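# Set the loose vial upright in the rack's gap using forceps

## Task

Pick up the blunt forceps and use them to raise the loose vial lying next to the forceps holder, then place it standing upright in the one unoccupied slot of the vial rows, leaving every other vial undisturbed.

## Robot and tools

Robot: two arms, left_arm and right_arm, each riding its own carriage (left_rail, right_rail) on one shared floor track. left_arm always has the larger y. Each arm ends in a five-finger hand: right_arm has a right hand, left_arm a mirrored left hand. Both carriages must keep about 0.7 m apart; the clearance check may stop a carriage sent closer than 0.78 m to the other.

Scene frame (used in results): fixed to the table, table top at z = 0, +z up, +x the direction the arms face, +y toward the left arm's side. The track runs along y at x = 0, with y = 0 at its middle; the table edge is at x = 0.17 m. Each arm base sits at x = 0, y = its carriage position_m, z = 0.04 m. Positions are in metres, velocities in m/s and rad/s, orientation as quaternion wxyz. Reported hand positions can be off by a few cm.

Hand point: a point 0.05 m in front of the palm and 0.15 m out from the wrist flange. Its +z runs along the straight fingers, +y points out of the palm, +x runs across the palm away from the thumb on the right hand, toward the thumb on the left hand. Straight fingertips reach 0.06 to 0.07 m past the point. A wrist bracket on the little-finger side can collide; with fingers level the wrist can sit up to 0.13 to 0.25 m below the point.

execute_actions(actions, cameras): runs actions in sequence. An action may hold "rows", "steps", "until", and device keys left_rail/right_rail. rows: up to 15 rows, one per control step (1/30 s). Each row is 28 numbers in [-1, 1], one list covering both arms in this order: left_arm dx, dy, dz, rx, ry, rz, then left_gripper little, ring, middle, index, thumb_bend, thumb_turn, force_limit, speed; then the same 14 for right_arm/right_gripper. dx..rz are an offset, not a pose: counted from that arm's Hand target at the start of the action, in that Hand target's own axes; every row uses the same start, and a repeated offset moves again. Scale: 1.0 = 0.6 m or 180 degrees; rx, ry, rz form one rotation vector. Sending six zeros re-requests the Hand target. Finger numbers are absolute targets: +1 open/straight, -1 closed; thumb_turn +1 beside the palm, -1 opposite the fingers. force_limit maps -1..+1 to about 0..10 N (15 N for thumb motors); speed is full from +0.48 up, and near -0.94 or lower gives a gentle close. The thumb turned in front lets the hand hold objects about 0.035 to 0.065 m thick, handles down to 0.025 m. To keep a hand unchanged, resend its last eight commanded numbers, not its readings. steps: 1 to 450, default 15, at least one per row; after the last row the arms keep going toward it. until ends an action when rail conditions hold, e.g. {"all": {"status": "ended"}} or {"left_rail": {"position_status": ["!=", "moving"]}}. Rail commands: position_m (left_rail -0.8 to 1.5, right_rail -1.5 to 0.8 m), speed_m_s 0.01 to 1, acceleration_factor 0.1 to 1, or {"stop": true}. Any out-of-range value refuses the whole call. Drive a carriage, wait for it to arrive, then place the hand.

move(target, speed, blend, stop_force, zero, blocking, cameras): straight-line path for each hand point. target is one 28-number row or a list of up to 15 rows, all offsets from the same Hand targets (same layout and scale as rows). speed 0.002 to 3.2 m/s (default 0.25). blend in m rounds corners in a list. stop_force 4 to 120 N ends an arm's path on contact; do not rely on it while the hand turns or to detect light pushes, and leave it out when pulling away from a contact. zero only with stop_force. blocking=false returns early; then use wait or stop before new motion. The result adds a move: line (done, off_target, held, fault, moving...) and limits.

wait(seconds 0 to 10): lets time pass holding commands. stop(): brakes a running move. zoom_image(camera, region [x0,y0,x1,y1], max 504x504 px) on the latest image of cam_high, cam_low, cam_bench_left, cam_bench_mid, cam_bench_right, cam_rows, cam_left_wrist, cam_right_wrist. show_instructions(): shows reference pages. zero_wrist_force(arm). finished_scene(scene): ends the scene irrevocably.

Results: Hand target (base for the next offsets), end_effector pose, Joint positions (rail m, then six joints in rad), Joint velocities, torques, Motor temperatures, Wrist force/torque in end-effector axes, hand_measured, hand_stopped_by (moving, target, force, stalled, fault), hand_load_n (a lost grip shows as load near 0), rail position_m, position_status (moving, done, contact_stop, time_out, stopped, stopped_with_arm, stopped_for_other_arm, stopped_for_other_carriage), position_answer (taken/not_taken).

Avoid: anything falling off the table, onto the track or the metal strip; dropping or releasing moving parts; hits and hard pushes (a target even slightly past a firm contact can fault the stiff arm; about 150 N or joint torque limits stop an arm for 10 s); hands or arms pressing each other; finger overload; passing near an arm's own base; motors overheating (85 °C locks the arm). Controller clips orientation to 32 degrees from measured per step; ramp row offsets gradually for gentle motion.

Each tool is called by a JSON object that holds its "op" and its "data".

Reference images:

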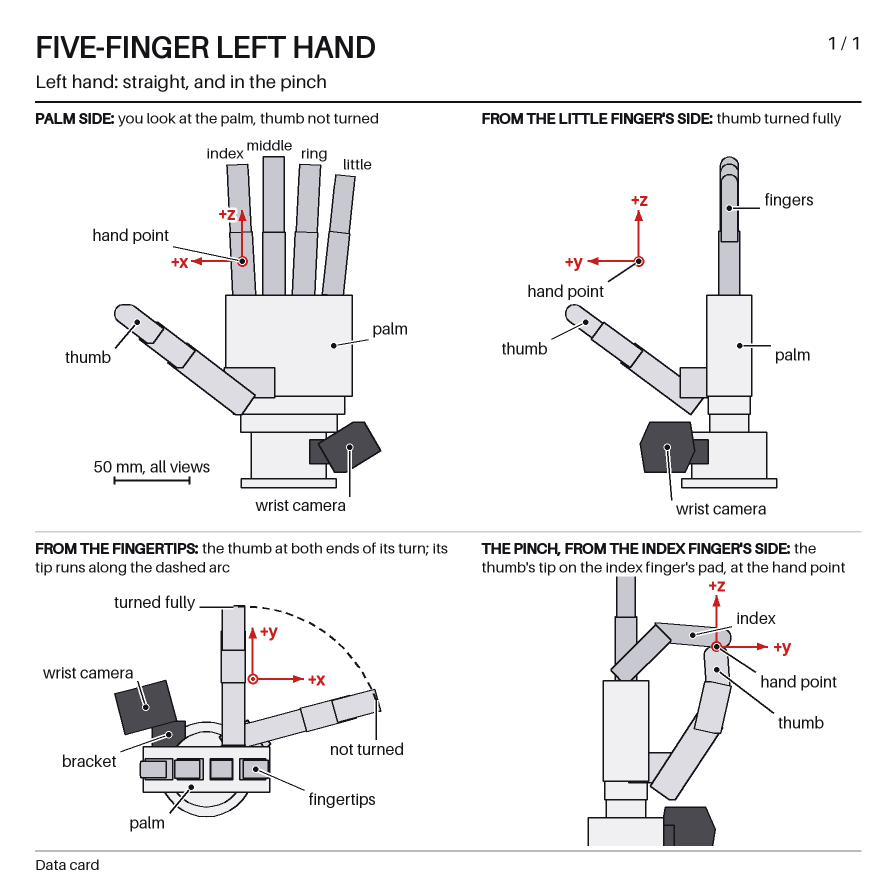

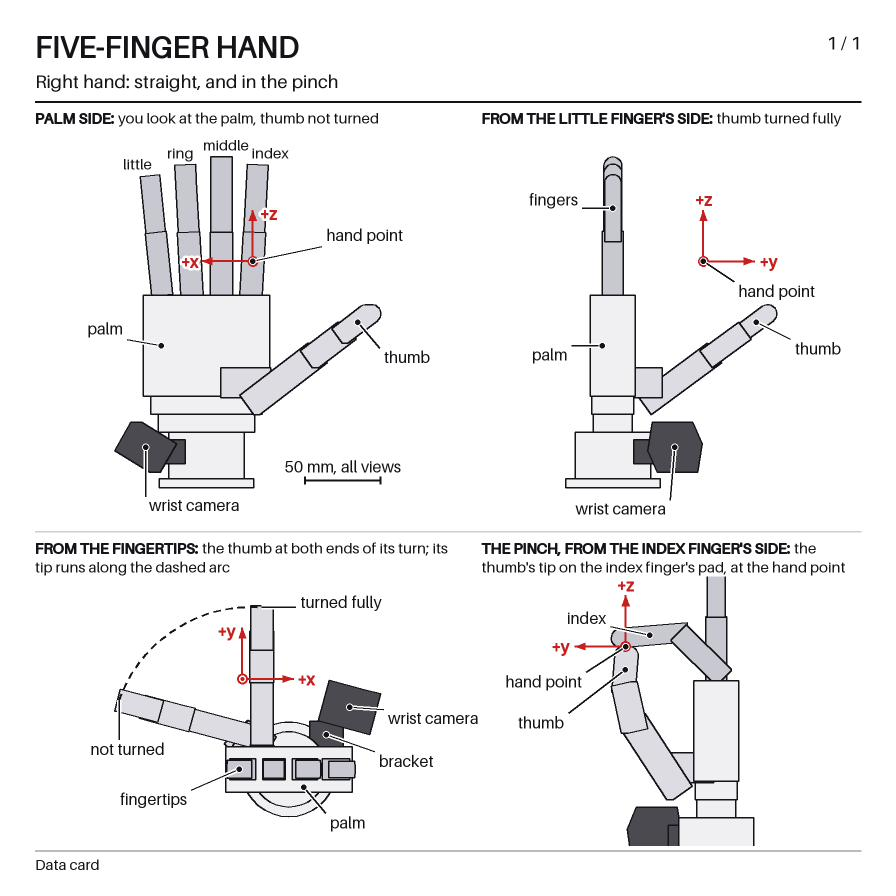

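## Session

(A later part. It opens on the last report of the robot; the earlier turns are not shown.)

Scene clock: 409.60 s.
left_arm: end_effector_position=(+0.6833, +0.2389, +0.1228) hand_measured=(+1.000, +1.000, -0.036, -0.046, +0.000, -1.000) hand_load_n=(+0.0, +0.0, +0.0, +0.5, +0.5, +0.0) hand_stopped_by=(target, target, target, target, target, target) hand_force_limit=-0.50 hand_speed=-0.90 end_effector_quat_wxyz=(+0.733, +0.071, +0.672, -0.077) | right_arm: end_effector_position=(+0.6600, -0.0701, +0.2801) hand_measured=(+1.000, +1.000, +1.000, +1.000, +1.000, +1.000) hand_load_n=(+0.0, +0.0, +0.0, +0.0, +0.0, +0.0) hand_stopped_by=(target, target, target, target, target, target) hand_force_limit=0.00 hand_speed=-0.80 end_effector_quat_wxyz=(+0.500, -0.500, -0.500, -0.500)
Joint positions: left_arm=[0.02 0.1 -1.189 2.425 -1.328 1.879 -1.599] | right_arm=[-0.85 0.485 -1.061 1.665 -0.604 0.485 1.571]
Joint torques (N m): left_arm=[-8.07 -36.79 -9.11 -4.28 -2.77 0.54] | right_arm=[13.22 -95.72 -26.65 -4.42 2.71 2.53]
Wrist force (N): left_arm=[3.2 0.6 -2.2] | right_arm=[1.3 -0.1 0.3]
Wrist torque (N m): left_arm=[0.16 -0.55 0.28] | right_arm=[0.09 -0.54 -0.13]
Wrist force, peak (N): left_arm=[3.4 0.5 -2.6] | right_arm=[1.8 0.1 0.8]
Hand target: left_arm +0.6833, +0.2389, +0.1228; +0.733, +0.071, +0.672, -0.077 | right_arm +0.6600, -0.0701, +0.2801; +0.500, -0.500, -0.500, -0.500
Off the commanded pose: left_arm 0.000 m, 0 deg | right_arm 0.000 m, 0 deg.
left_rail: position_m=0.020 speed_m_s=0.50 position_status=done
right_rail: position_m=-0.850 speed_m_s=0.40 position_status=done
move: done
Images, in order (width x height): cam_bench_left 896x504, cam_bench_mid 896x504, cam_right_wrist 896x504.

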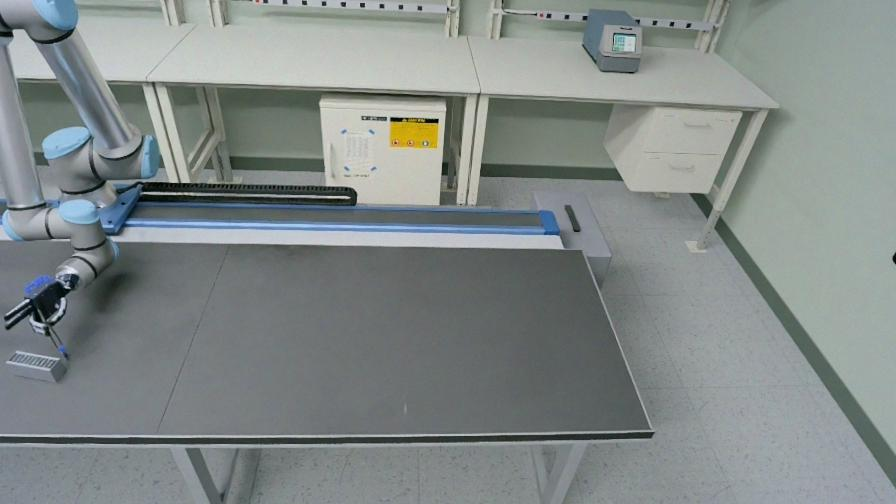

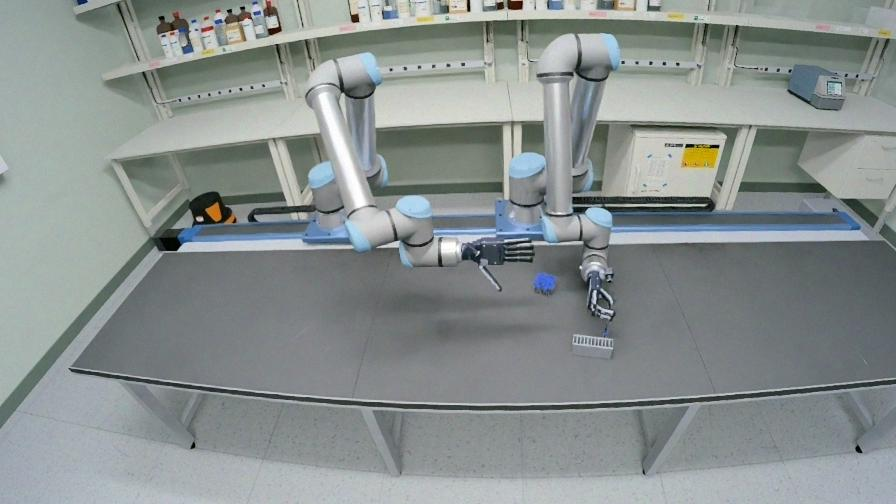

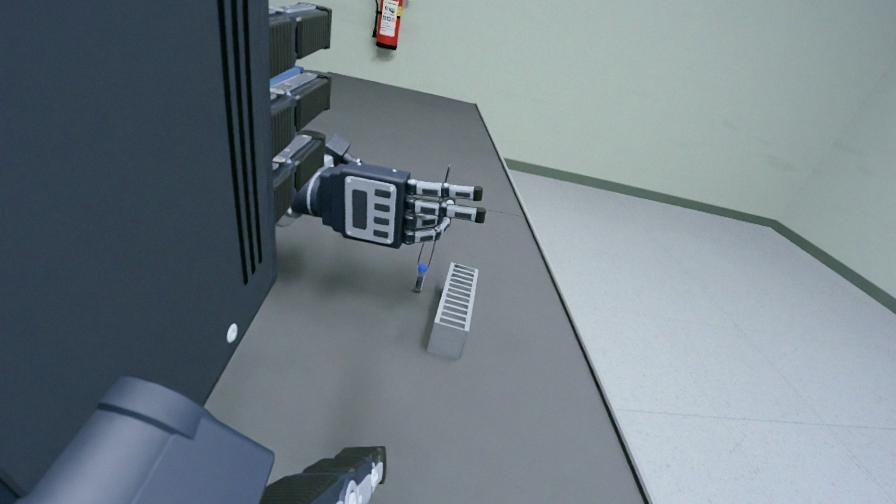

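{"op": "move", "data": {"target": [0.0208,0.0005,-0.0014,0,0,0,1,1,-0.037,-0.047,0,-1,-0.5,-0.9,0,0,0,0,0,0,1,1,1,1,1,1,0,-0.8], "speed": 0.03, "stop_force": 4, "cameras": ["cam_right_wrist","cam_bench_mid","cam_bench_left"]}}

{"op": "zoom_image", "data": {"camera": "cam_right_wrist", "region": [395, 235, 445, 295]}}

{"op": "zoom_image", "data": {"camera": "cam_bench_left", "region": [40, 315, 80, 365]}}

Scene clock: 414.23 s.
left_arm: end_effector_position=(+0.6836, +0.2392, +0.1103) hand_measured=(+1.000, +1.000, -0.036, -0.046, +0.000, -1.000) hand_load_n=(+0.0, +0.0, +0.0, +0.5, +0.5, +0.0) hand_stopped_by=(target, target, target, target, target, target) hand_force_limit=-0.50 hand_speed=-0.90 end_effector_quat_wxyz=(+0.733, +0.071, +0.672, -0.077) | right_arm: end_effector_position=(+0.6600, -0.0701, +0.2801) hand_measured=(+1.000, +1.000, +1.000, +1.000, +1.000, +1.000) hand_load_n=(+0.0, +0.0, +0.0, +0.0, +0.0, +0.0) hand_stopped_by=(target, target, target, target, target, target) hand_force_limit=0.00 hand_speed=-0.80 end_effector_quat_wxyz=(+0.500, -0.500, -0.500, -0.500)
Joint positions: left_arm=[0.02 0.101 -1.159 2.425 -1.359 1.88 -1.599] | right_arm=[-0.85 0.485 -1.061 1.665 -0.604 0.485 1.571]
Joint torques (N m): left_arm=[10.96 -38.8 -9.76 -4.38 2.92 -2.42] | right_arm=[10.98 -96.78 -25.73 -3.97 2.57 2.49]
Wrist force (N): left_arm=[3.2 0.6 -2.3] | right_arm=[1.7 -0.1 0.6]
Wrist torque (N m): left_arm=[0.17 -0.57 0.28] | right_arm=[0.07 -0.62 -0.11]
Wrist force, peak (N): left_arm=[3.3 0.3 -2.8] | right_arm=[2.0 0.1 0.4]
Hand target: left_arm +0.6836, +0.2392, +0.1103; +0.733, +0.071, +0.672, -0.077 | right_arm +0.6600, -0.0701, +0.2801; +0.500, -0.500, -0.500, -0.500
Off the commanded pose: left_arm 0.000 m, 0 deg | right_arm 0.000 m, 0 deg.
left_rail: position_m=0.020 speed_m_s=0.50 position_status=done
right_rail: position_m=-0.850 speed_m_s=0.40 position_status=done
move: done
Images, in order (width x height): cam_bench_left 896x504, cam_bench_mid 896x504, cam_right_wrist 896x504.

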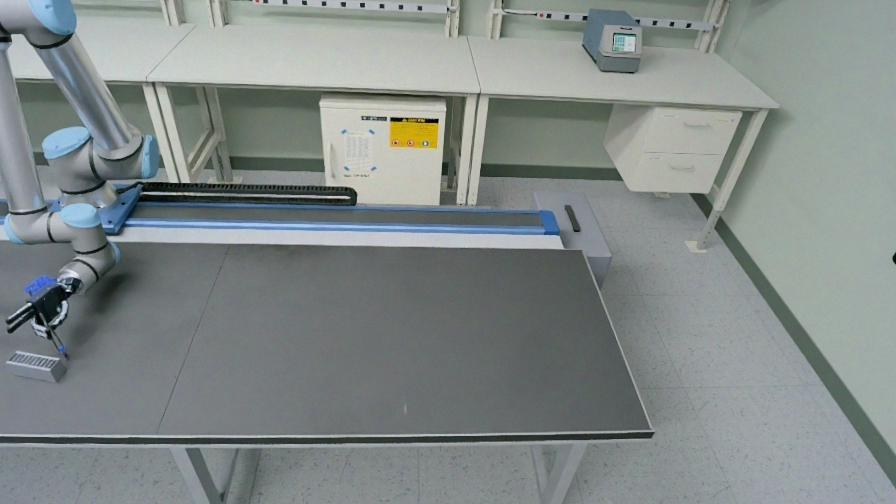

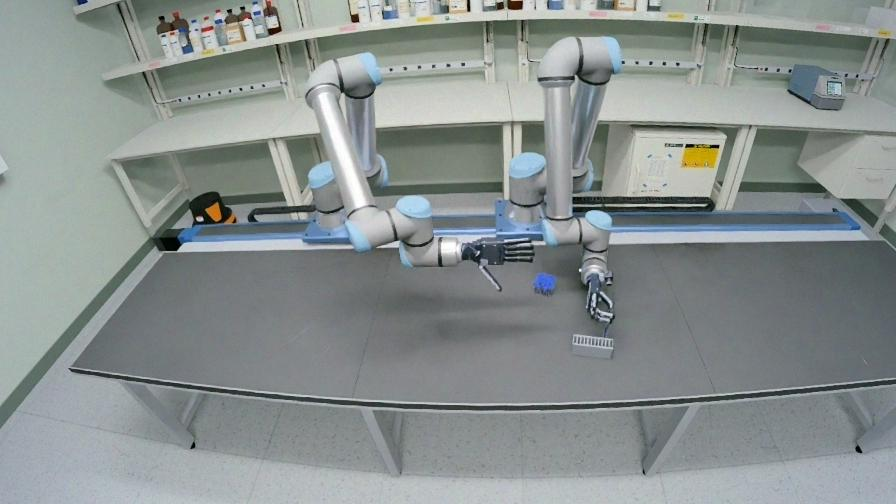

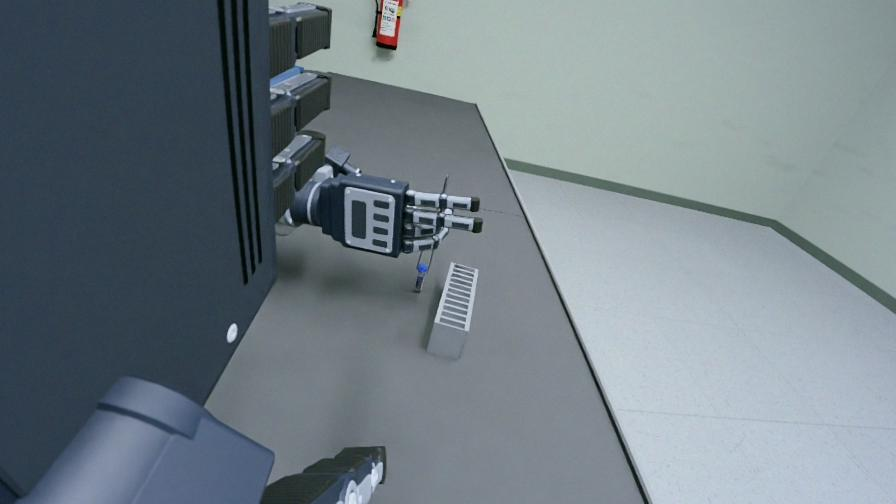

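Scaled by 8.400.

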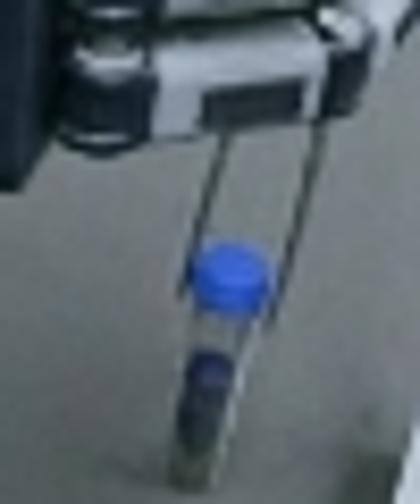

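Scaled by 10.080.

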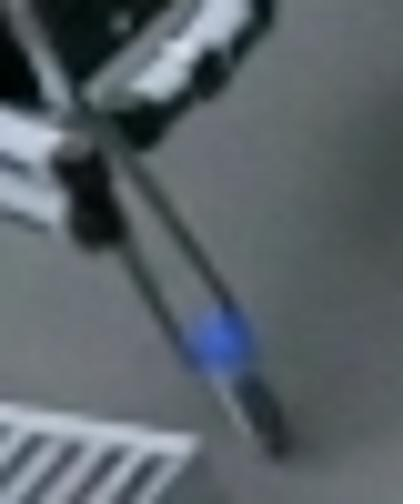

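{"op": "move", "data": {"target": [0.005,0,0.0005,0,0,0,1,1,-0.037,-0.047,0,-1,-0.5,-0.9,0,0,0,0,0,0,1,1,1,1,1,1,0,-0.8], "speed": 0.03, "stop_force": 4}}

{"op": "move", "data": {"target": [0,0,0,0,0,0,1,1,-0.07,-0.08,0,-1,-0.5,-0.94,0,0,0,0,0,0,1,1,1,1,1,1,0,-0.8], "cameras": ["cam_right_wrist"]}}

{"op": "zoom_image", "data": {"camera": "cam_right_wrist", "region": [395, 235, 445, 295]}}

Scene clock: 419.80 s.
left_arm: end_effector_position=(+0.6842, +0.2391, +0.1073) hand_measured=(+1.000, +1.000, -0.036, -0.046, +0.000, -1.000) hand_load_n=(+0.0, +0.0, +0.0, +0.5, +0.5, +0.0) hand_stopped_by=(target, target, target, target, target, target) hand_force_limit=-0.50 hand_speed=-0.90 end_effector_quat_wxyz=(+0.733, +0.071, +0.672, -0.077) | right_arm: end_effector_position=(+0.6600, -0.0701, +0.2801) hand_measured=(+1.000, +1.000, +1.000, +1.000, +1.000, +1.000) hand_load_n=(+0.0, +0.0, +0.0, +0.0, +0.0, +0.0) hand_stopped_by=(target, target, target, target, target, target) hand_force_limit=0.00 hand_speed=-0.80 end_effector_quat_wxyz=(+0.500, -0.500, -0.500, -0.500)
Joint positions: left_arm=[0.02 0.1 -1.151 2.424 -1.365 1.879 -1.599] | right_arm=[-0.85 0.485 -1.061 1.665 -0.604 0.485 1.571]
Joint torques (N m): left_arm=[-8.84 -38.32 -24.09 -4.47 -2.89 1.11] | right_arm=[9.17 -95.02 -25.32 -3.91 2.98 2.19]
Wrist force (N): left_arm=[3.2 0.5 -2.2] | right_arm=[1.2 -0.2 0.4]
Wrist torque (N m): left_arm=[0.13 -0.57 0.28] | right_arm=[0.07 -0.53 -0.15]
Wrist force, peak (N): left_arm=[3.5 0.6 -2.6] | right_arm=[2.1 -0.2 0.5]
Hand target: left_arm +0.6842, +0.2391, +0.1073; +0.733, +0.071, +0.672, -0.077 | right_arm +0.6600, -0.0701, +0.2801; +0.500, -0.500, -0.500, -0.500
Off the commanded pose: left_arm 0.000 m, 0 deg | right_arm 0.000 m, 0 deg.
left_rail: position_m=0.020 speed_m_s=0.50 position_status=done
right_rail: position_m=-0.850 speed_m_s=0.40 position_status=done
move: done

Scene clock: 420.30 s.
left_arm: end_effector_position=(+0.6842, +0.2391, +0.1073) hand_measured=(+1.000, +1.000, -0.062, -0.072, +0.000, -1.000) hand_load_n=(+0.0, +0.0, +3.0, +3.5, +2.0, +0.5) hand_stopped_by=(target, target, force, force, target, target) hand_force_limit=-0.50 hand_speed=-0.94 end_effector_quat_wxyz=(+0.733, +0.071, +0.672, -0.077) | right_arm: end_effector_position=(+0.6600, -0.0701, +0.2801) hand_measured=(+1.000, +1.000, +1.000, +1.000, +1.000, +1.000) hand_load_n=(+0.0, +0.0, +0.0, +0.0, +0.0, +0.0) hand_stopped_by=(target, target, target, target, target, target) hand_force_limit=0.00 hand_speed=-0.80 end_effector_quat_wxyz=(+0.500, -0.500, -0.500, -0.500)
Joint positions: left_arm=[0.02 0.1 -1.151 2.424 -1.365 1.879 -1.599] | right_arm=[-0.85 0.485 -1.061 1.665 -0.604 0.485 1.571]
Joint torques (N m): left_arm=[-7.49 -38.46 -23.06 -4.01 -2.79 1.14] | right_arm=[9.35 -99.7 -24.87 -4.53 3 2.32]
Wrist force (N): left_arm=[2.3 0.4 -2.4] | right_arm=[1.9 0.5 0.1]
Wrist torque (N m): left_arm=[0.14 -0.53 0.26] | right_arm=[0.18 -0.63 -0.08]
Wrist force, peak (N): left_arm=[3.3 0.7 -2.6] | right_arm=[1.9 0.5 0.1]
Hand target: left_arm +0.6842, +0.2391, +0.1073; +0.733, +0.071, +0.672, -0.077 | right_arm +0.6600, -0.0701, +0.2801; +0.500, -0.500, -0.500, -0.500
Off the commanded pose: left_arm 0.000 m, 0 deg | right_arm 0.000 m, 0 deg.
left_rail: position_m=0.020 speed_m_s=0.50 position_status=done
right_rail: position_m=-0.850 speed_m_s=0.40 position_status=done
move: done
Images, in order (width x height): cam_right_wrist 896x504.

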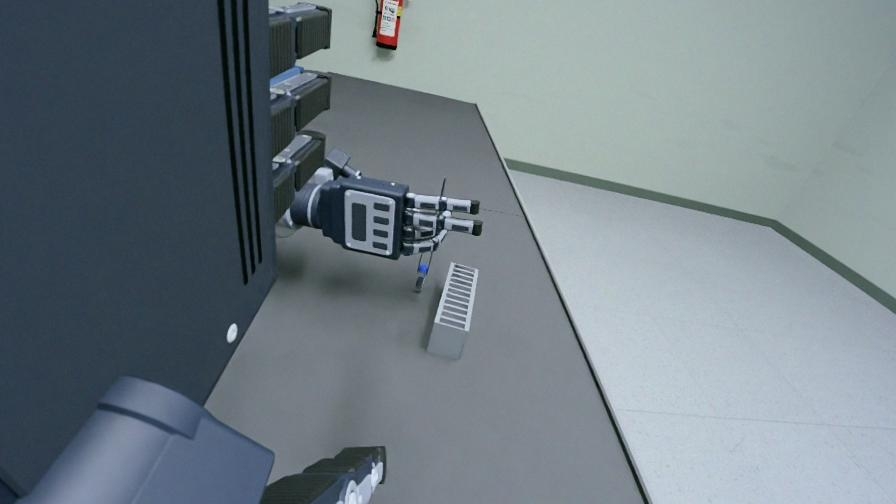

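Scaled by 8.400.

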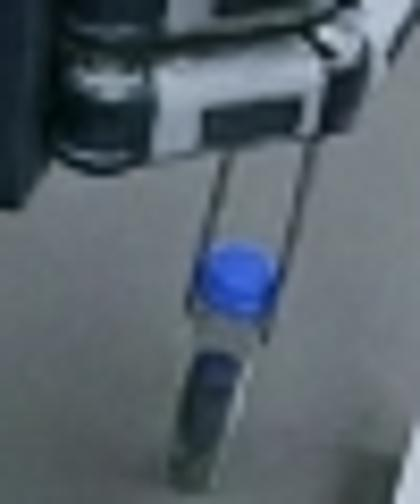

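{"op": "move", "data": {"target": [-0.05,0,0.0043,0,0,0,1,1,-0.07,-0.08,0,-1,-0.5,-0.94,0,0,0,0,0,0,1,1,1,1,1,1,0,-0.8], "speed": 0.04, "cameras": ["cam_right_wrist","cam_left_wrist","cam_bench_left"]}}

{"op": "zoom_image", "data": {"camera": "cam_right_wrist", "region": [395, 215, 445, 275]}}

{"op": "zoom_image", "data": {"camera": "cam_left_wrist", "region": [400, 340, 600, 500]}}

{"op": "zoom_image", "data": {"camera": "cam_bench_left", "region": [35, 300, 85, 360]}}

Scene clock: 424.90 s.
left_arm: end_effector_position=(+0.6841, +0.2391, +0.1374) hand_measured=(+1.000, +1.000, -0.062, -0.072, +0.000, -1.000) hand_load_n=(+0.0, +0.0, +3.0, +3.5, +2.0, +0.5) hand_stopped_by=(target, target, force, force, target, target) hand_force_limit=-0.50 hand_speed=-0.94 end_effector_quat_wxyz=(+0.733, +0.071, +0.672, -0.077) | right_arm: end_effector_position=(+0.6600, -0.0701, +0.2801) hand_measured=(+1.000, +1.000, +1.000, +1.000, +1.000, +1.000) hand_load_n=(+0.0, +0.0, +0.0, +0.0, +0.0, +0.0) hand_stopped_by=(target, target, target, target, target, target) hand_force_limit=0.00 hand_speed=-0.80 end_effector_quat_wxyz=(+0.500, -0.500, -0.500, -0.500)
Joint positions: left_arm=[0.02 0.1 -1.222 2.421 -1.291 1.879 -1.599] | right_arm=[-0.85 0.485 -1.061 1.665 -0.604 0.485 1.571]
Joint torques (N m): left_arm=[8.81 -54.31 -26.36 -0.34 2 -2.48] | right_arm=[9.99 -96.03 -24.19 -3.95 3.06 2.2]
Wrist force (N): left_arm=[3.1 0.7 -2.5] | right_arm=[1.5 0.1 0.7]
Wrist torque (N m): left_arm=[0.20 -0.53 0.28] | right_arm=[0.10 -0.58 -0.12]
Wrist force, peak (N): left_arm=[3.4 0.6 -2.5] | right_arm=[2.2 -0.1 0.6]
Hand target: left_arm +0.6841, +0.2391, +0.1374; +0.733, +0.071, +0.672, -0.077 | right_arm +0.6600, -0.0701, +0.2801; +0.500, -0.500, -0.500, -0.500
Off the commanded pose: left_arm 0.000 m, 0 deg | right_arm 0.000 m, 0 deg.
left_rail: position_m=0.020 speed_m_s=0.50 position_status=done
right_rail: position_m=-0.850 speed_m_s=0.40 position_status=done
move: done
Images, in order (width x height): cam_bench_left 896x504, cam_left_wrist 896x504, cam_right_wrist 896x504.

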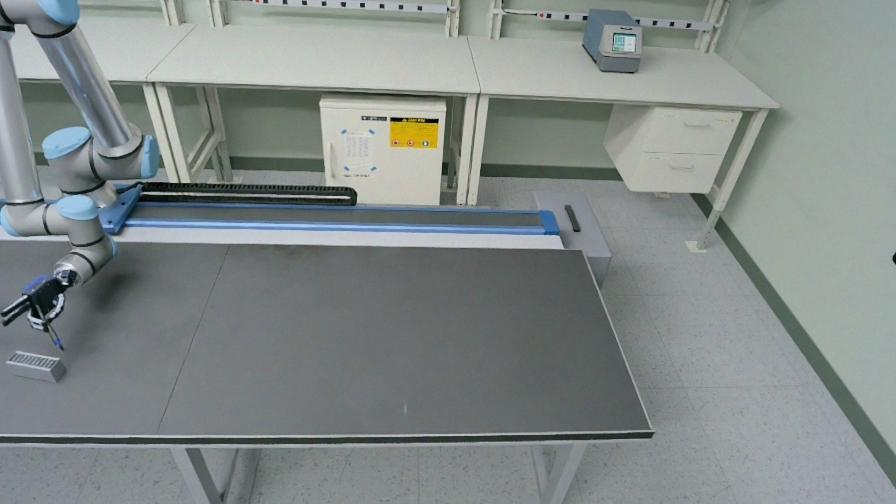

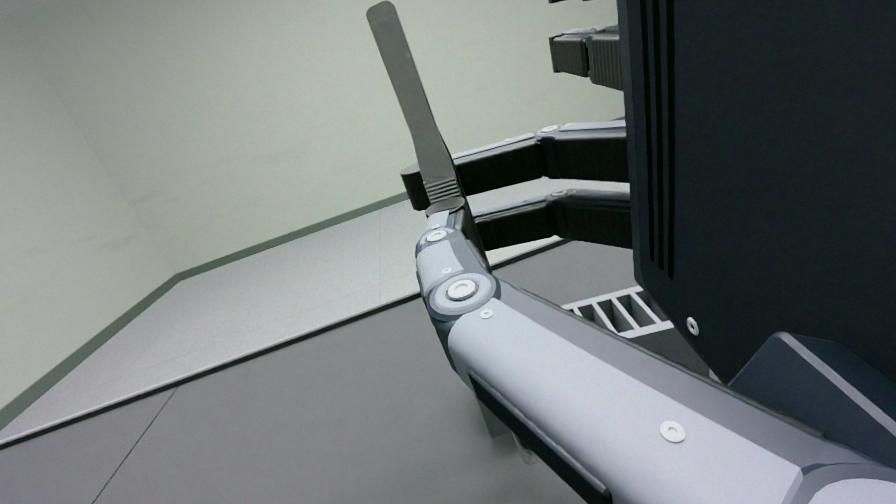

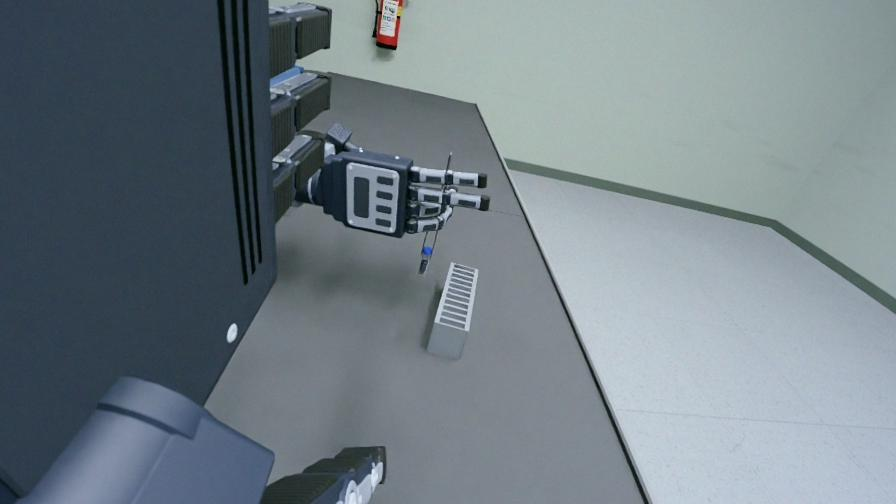

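Scaled by 8.400.

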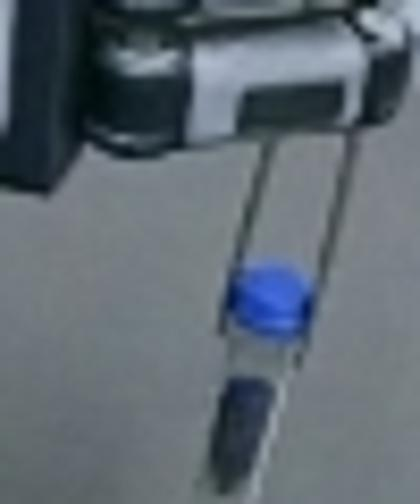

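Scaled by 2.520.

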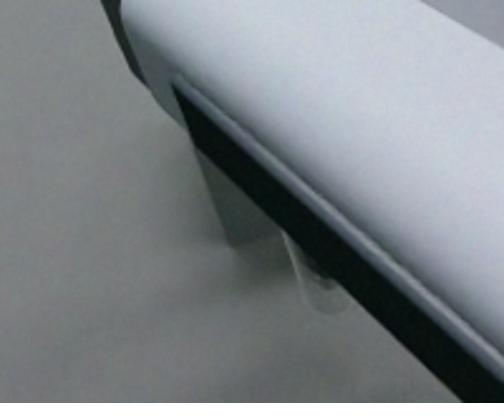

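Scaled by 8.400.

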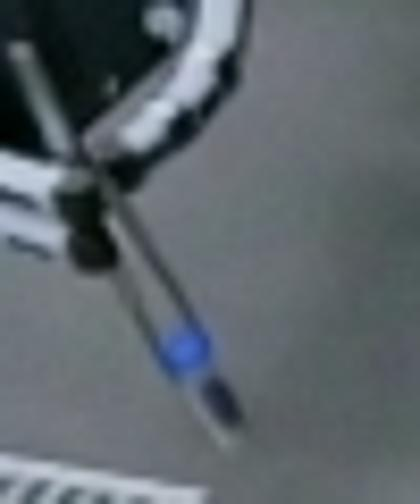

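{"op": "wait", "data": {"seconds": 0.1, "cameras": ["cam_bench_mid","cam_left_wrist","cam_bench_left","cam_right_wrist"]}}

{"op": "zoom_image", "data": {"camera": "cam_bench_mid", "region": [594, 305, 616, 341]}}

{"op": "zoom_image", "data": {"camera": "cam_left_wrist", "region": [460, 390, 560, 490]}}

{"op": "zoom_image", "data": {"camera": "cam_right_wrist", "region": [405, 225, 445, 275]}}

Scene clock: 435.37 s.
left_arm: end_effector_position=(+0.6841, +0.2391, +0.1374) hand_measured=(+1.000, +1.000, -0.062, -0.072, +0.000, -1.000) hand_load_n=(+0.0, +0.0, +3.0, +3.5, +2.0, +1.0) hand_stopped_by=(target, target, force, force, target, target) hand_force_limit=-0.50 hand_speed=-0.94 end_effector_quat_wxyz=(+0.733, +0.071, +0.672, -0.077) | right_arm: end_effector_position=(+0.6600, -0.0701, +0.2801) hand_measured=(+1.000, +1.000, +1.000, +1.000, +1.000, +1.000) hand_load_n=(+0.0, +0.0, +0.0, +0.0, +0.0, +0.0) hand_stopped_by=(target, target, target, target, target, target) hand_force_limit=0.00 hand_speed=-0.80 end_effector_quat_wxyz=(+0.500, -0.500, -0.500, -0.500)
Joint positions: left_arm=[0.02 0.1 -1.222 2.421 -1.291 1.879 -1.599] | right_arm=[-0.85 0.485 -1.061 1.665 -0.604 0.485 1.571]
Joint torques (N m): left_arm=[8 -56.6 -27.1 0.12 2.52 -2.07] | right_arm=[6.19 -91.33 -26.32 -4.07 2.64 2.24]
Wrist force (N): left_arm=[3.0 0.8 -2.7] | right_arm=[1.5 -0.4 0.4]
Wrist torque (N m): left_arm=[0.23 -0.53 0.27] | right_arm=[0.03 -0.58 -0.14]
Wrist force, peak (N): left_arm=[3.3 0.7 -2.7] | right_arm=[1.7 0.3 0.2]
Hand target: left_arm +0.6841, +0.2391, +0.1374; +0.733, +0.071, +0.672, -0.077 | right_arm +0.6600, -0.0701, +0.2801; +0.500, -0.500, -0.500, -0.500
Off the commanded pose: left_arm 0.000 m, 0 deg | right_arm 0.000 m, 0 deg.
left_rail: position_m=0.020 speed_m_s=0.50 position_status=done
right_rail: position_m=-0.850 speed_m_s=0.40 position_status=done
wait: 0.10 s; at rest from the start
Images, in order (width x height): cam_bench_left 896x504, cam_bench_mid 896x504, cam_left_wrist 896x504, cam_right_wrist 896x504.

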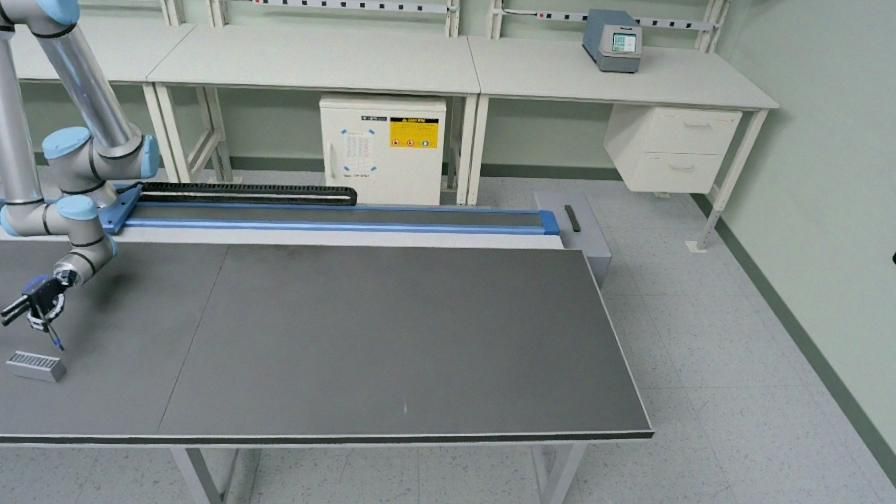

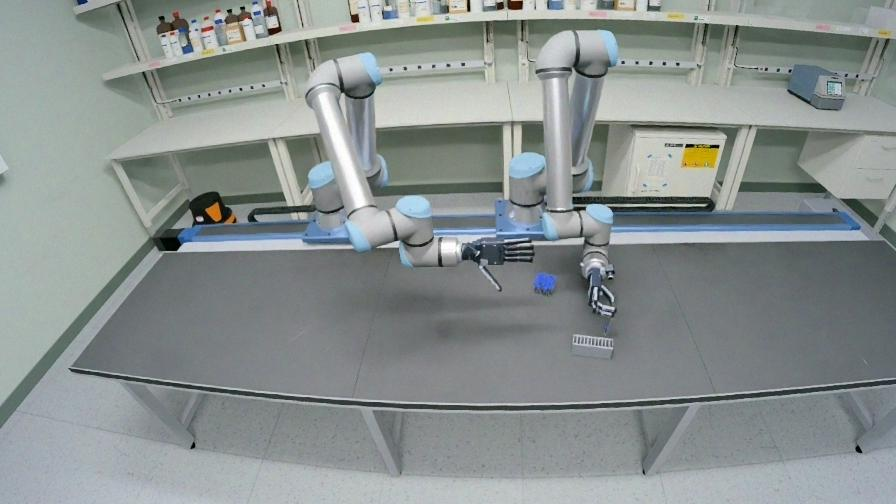

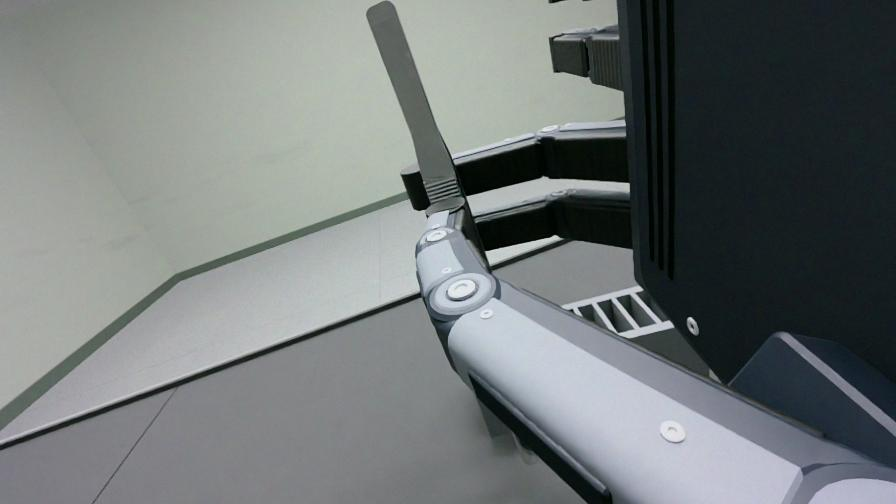

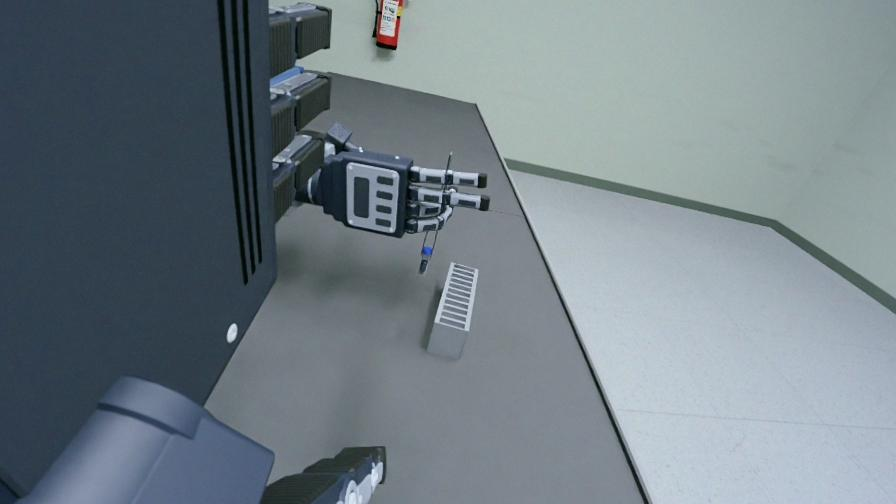

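Scaled by 14.000.

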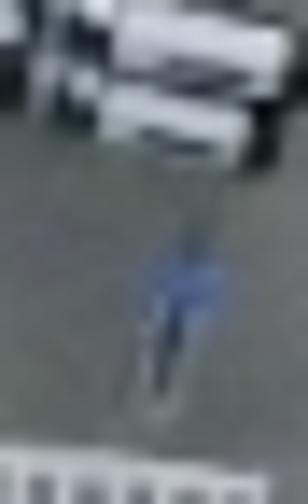

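Scaled by 5.040.

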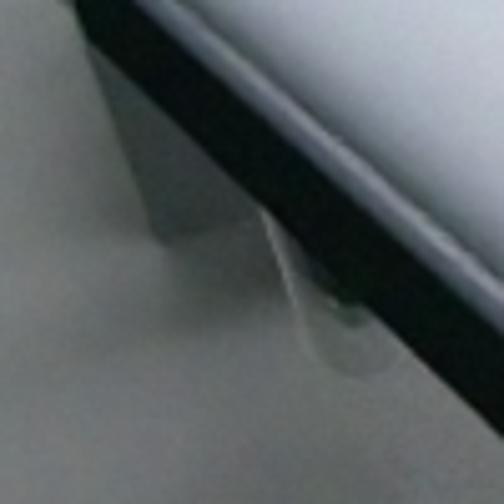

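Scaled by 10.080.

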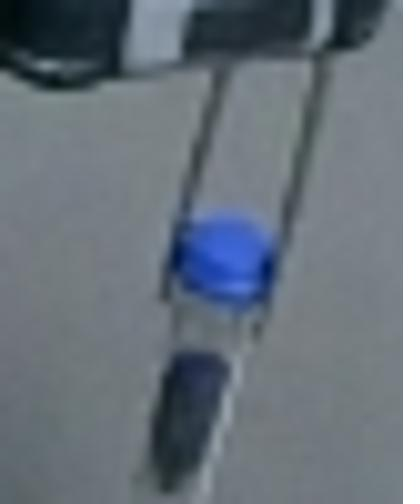

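{"op": "move", "data": {"target": [[-0.0959,0,0.0084,0,0,0,1,1,-0.07,-0.08,0,-1,-0.5,-0.94,0,-0.2,-0.2,0,0,0,1,1,1,1,1,1,0,-0.8],[-0.1218,-0.3685,-0.2885,-0.1151,0,0.0101,1,1,-0.07,-0.08,0,-1,-0.5,-0.94,0,-0.3467,-0.3,0,0,0,1,1,1,1,1,1,0,-0.8]], "speed": 0.12, "blend": 0.02, "cameras": ["cam_right_wrist","cam_left_wrist","cam_rows","cam_bench_mid"]}}

{"op": "zoom_image", "data": {"camera": "cam_right_wrist", "region": [360, 180, 500, 320]}}

Scene clock: 491.90 s.
left_arm: end_effector_position=(+0.4928, +0.0832, +0.1920) hand_measured=(+1.000, +1.000, -0.062, -0.072, +0.000, -1.000) hand_load_n=(+0.0, +0.0, +2.5, +3.5, +2.0, +1.0) hand_stopped_by=(target, target, force, force, target, target) hand_force_limit=-0.50 hand_speed=-0.94 end_effector_quat_wxyz=(+0.736, -0.031, +0.676, +0.033) | right_arm: end_effector_position=(+0.4548, -0.2482, +0.2801) hand_measured=(+1.000, +1.000, +1.000, +1.000, +1.000, +1.000) hand_load_n=(+0.0, +0.0, +0.0, +0.0, +0.0, +0.0) hand_stopped_by=(target, target, target, target, target, target) hand_force_limit=0.00 hand_speed=-0.80 end_effector_quat_wxyz=(+0.500, -0.500, -0.500, -0.500)
Joint positions: left_arm=[0.02 -0.942 -1.82 2.871 -1.217 0.545 -1.43] | right_arm=[-0.85 0.36 -1.445 2.215 -0.77 0.36 1.571]
Joint torques (N m): left_arm=[10.74 7.93 -32.66 0.81 3.54 -2.28] | right_arm=[-14.91 -60.14 -21.48 -3.94 -2.5 2.48]
Wrist force (N): left_arm=[2.6 0.9 -2.6] | right_arm=[1.5 0.1 -0.3]
Wrist torque (N m): left_arm=[0.21 -0.54 0.24] | right_arm=[0.12 -0.56 -0.13]
Wrist force, peak (N): left_arm=[2.8 -3.4 -3.6] | right_arm=[1.4 0.6 1.7]
Hand target: left_arm +0.4928, +0.0832, +0.1920; +0.736, -0.031, +0.676, +0.033 (not the last commanded pose) | right_arm +0.4548, -0.2482, +0.2801; +0.500, -0.500, -0.500, -0.500 (not the last commanded pose)
Off the commanded pose: left_arm 0.038 m, 4 deg | right_arm 0.003 m, 0 deg.
left_rail: position_m=0.020 speed_m_s=0.50 position_status=done
right_rail: position_m=-0.850 speed_m_s=0.40 position_status=done
move: held (left_arm; a check stopped the path); path passed 1 of 2 targets; limits=held
pose unreachable (left arm): on one or more control steps of this call, first in action 0 (counted from 0), this arm could not follow its commanded pose, so it was not sent that pose on those steps. It may still have moved: this result reports where it is.
cause: moving toward the commanded pose would bring two parts of the arm too close to each other (joints 3 (shoulder lift) and 4 (elbow) lie between them).
Images, in order (width x height): cam_bench_mid 896x504, cam_rows 896x504, cam_left_wrist 896x504, cam_right_wrist 896x504.

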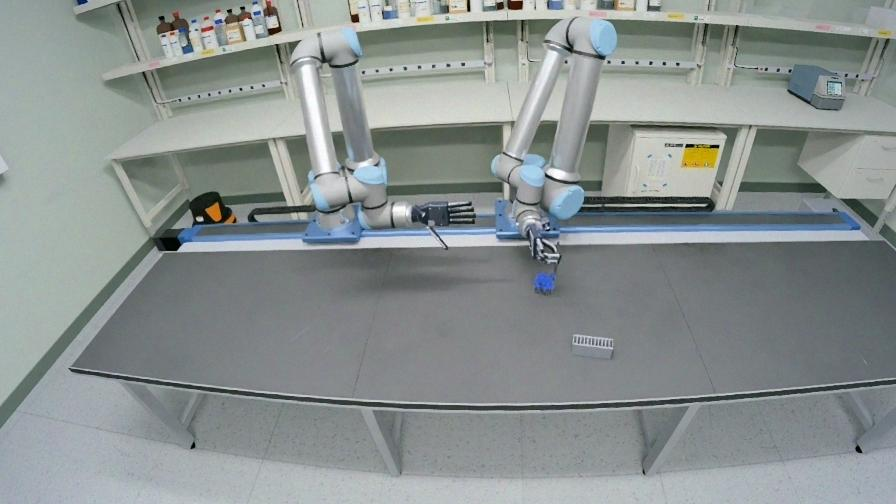

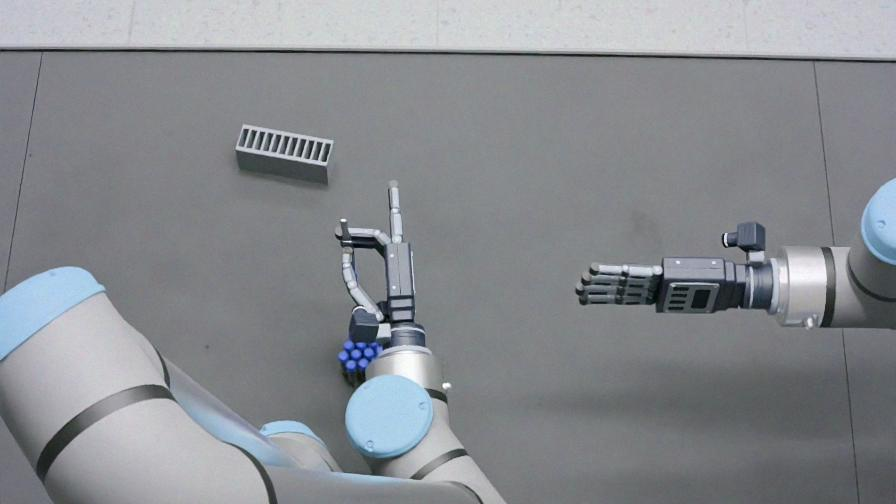

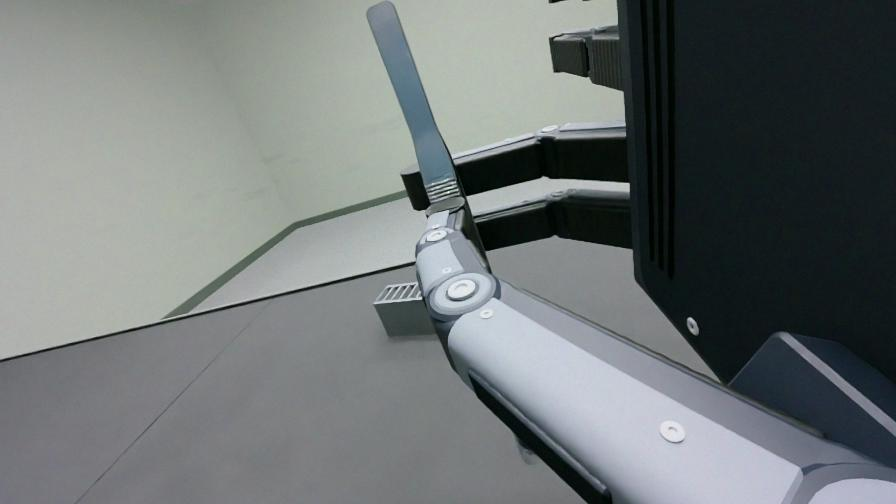

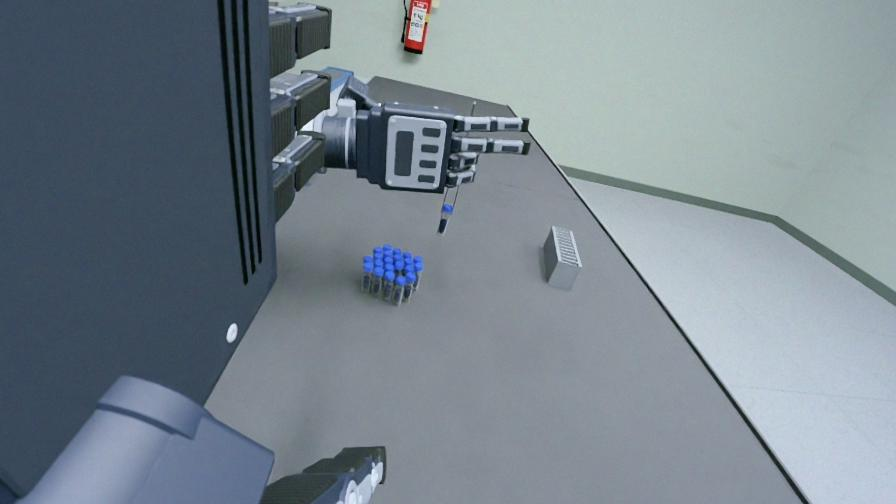

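Scaled by 3.600.

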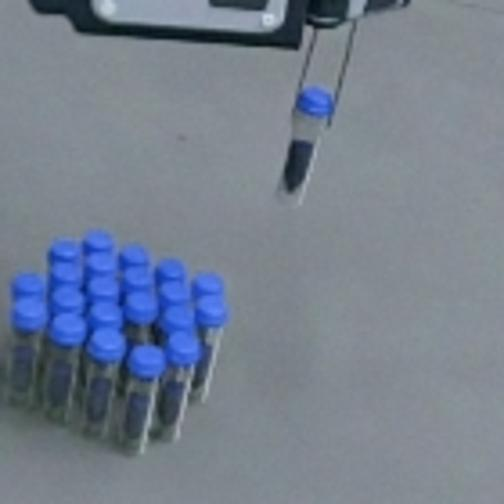

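{"op": "execute_actions", "data": {"actions": [{"right_rail":{"position_m":-1.17,"speed_m_s":0.3,"acceleration_factor":0.3},"steps":120,"until":{"right_rail":{"position_status":["!=","moving"]}}}]}}

{"op": "move", "data": {"target": [0,0.63,0.0068,-0.0199,0,0.0017,1,1,-0.07,-0.08,0,-1,-0.5,-0.94,0,0,0,0,0,0,1,1,1,1,1,1,0,-0.8], "speed": 0.12, "cameras": ["cam_bench_mid"]}}

Scene clock: 516.07 s.
left_arm: end_effector_position=(+0.4928, +0.0832, +0.1920) hand_measured=(+1.000, +1.000, -0.062, -0.072, +0.000, -1.000) hand_load_n=(+0.0, +0.0, +2.5, +3.5, +2.0, +0.5) hand_stopped_by=(target, target, force, force, target, target) hand_force_limit=-0.50 hand_speed=-0.94 end_effector_quat_wxyz=(+0.736, -0.031, +0.676, +0.033) | right_arm: end_effector_position=(+0.4548, -0.5682, +0.2801) hand_measured=(+1.000, +1.000, +1.000, +1.000, +1.000, +1.000) hand_load_n=(+0.0, +0.0, +0.0, +0.0, +0.0, +0.0) hand_stopped_by=(target, target, target, target, target, target) hand_force_limit=0.00 hand_speed=-0.80 end_effector_quat_wxyz=(+0.500, -0.500, -0.500, -0.500)
Joint positions: left_arm=[0.02 -0.942 -1.819 2.871 -1.217 0.545 -1.43] | right_arm=[-1.17 0.36 -1.445 2.215 -0.77 0.36 1.571]
Joint torques (N m): left_arm=[10.92 5.06 -32.49 0.12 3.29 -2.39] | right_arm=[-11.78 -56.13 -23.86 -2.96 -2.26 2.89]
Wrist force (N): left_arm=[2.8 1.1 -2.8] | right_arm=[1.6 0.0 0.8]
Wrist torque (N m): left_arm=[0.26 -0.57 0.24] | right_arm=[0.03 -0.61 -0.12]
Wrist force, peak (N): left_arm=[2.9 1.4 -3.1] | right_arm=[2.1 -0.2 0.4]
Hand target: left_arm +0.4928, +0.0832, +0.1920; +0.736, -0.031, +0.676, +0.033 (not the last commanded pose) | right_arm +0.4548, -0.5682, +0.2801; +0.500, -0.500, -0.500, -0.500 (not the last commanded pose)
Off the commanded pose: left_arm 0.038 m, 4 deg | right_arm 0.003 m, 0 deg.
left_rail: position_m=0.020 speed_m_s=0.50 position_status=done
right_rail: position_m=-1.170 speed_m_s=0.30 position_status=done

Scene clock: 519.73 s.
left_arm: end_effector_position=(+0.4630, +0.4600, +0.1921) hand_measured=(+1.000, +1.000, -0.062, -0.072, +0.000, -1.000) hand_load_n=(+0.0, +0.0, +3.0, +3.5, +2.0, +0.5) hand_stopped_by=(target, target, force, force, target, target) hand_force_limit=-0.50 hand_speed=-0.94 end_effector_quat_wxyz=(+0.734, -0.052, +0.674, +0.056) | right_arm: end_effector_position=(+0.4548, -0.5682, +0.2801) hand_measured=(+1.000, +1.000, +1.000, +1.000, +1.000, +1.000) hand_load_n=(+0.0, +0.0, +0.0, +0.0, +0.0, +0.0) hand_stopped_by=(target, target, target, target, target, target) hand_force_limit=0.00 hand_speed=-0.80 end_effector_quat_wxyz=(+0.500, -0.500, -0.500, -0.500)
Joint positions: left_arm=[0.02 0.571 -1.433 2.528 -1.188 1.988 -1.609] | right_arm=[-1.17 0.36 -1.445 2.215 -0.77 0.36 1.571]
Joint torques (N m): left_arm=[11.8 -22.51 -30.79 0.02 2.7 -2.31] | right_arm=[3.27 -48.18 -29.78 -2.35 -1.72 2.45]
Wrist force (N): left_arm=[2.5 0.8 -2.6] | right_arm=[1.3 -0.1 0.3]
Wrist torque (N m): left_arm=[0.21 -0.48 0.26] | right_arm=[0.06 -0.53 -0.15]
Wrist force, peak (N): left_arm=[3.2 1.6 -3.0] | right_arm=[2.2 0.2 -0.1]
Hand target: left_arm +0.4630, +0.4601, +0.1921; +0.734, -0.052, +0.674, +0.056 | right_arm +0.4548, -0.5682, +0.2801; +0.500, -0.500, -0.500, -0.500
Off the commanded pose: left_arm 0.000 m, 0 deg | right_arm 0.000 m, 0 deg.
left_rail: position_m=0.020 speed_m_s=0.50 position_status=done
right_rail: position_m=-1.170 speed_m_s=0.30 position_status=done
move: done
Images, in order (width x height): cam_bench_mid 896x504.

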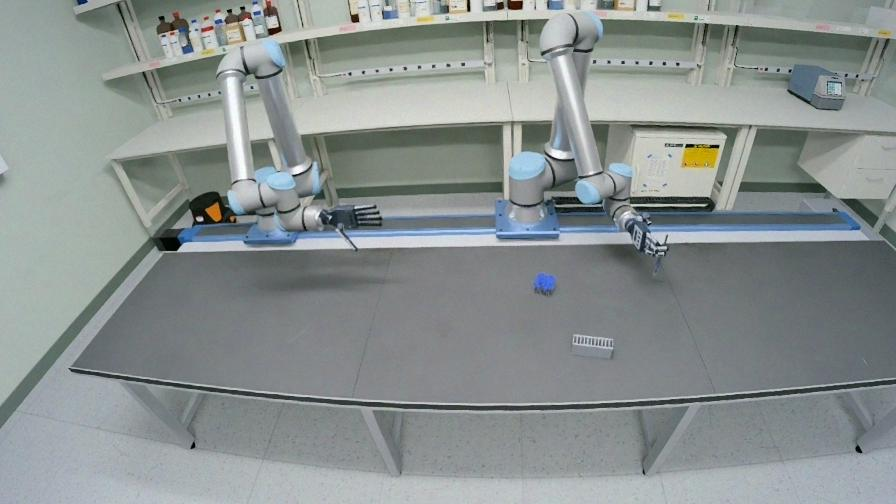

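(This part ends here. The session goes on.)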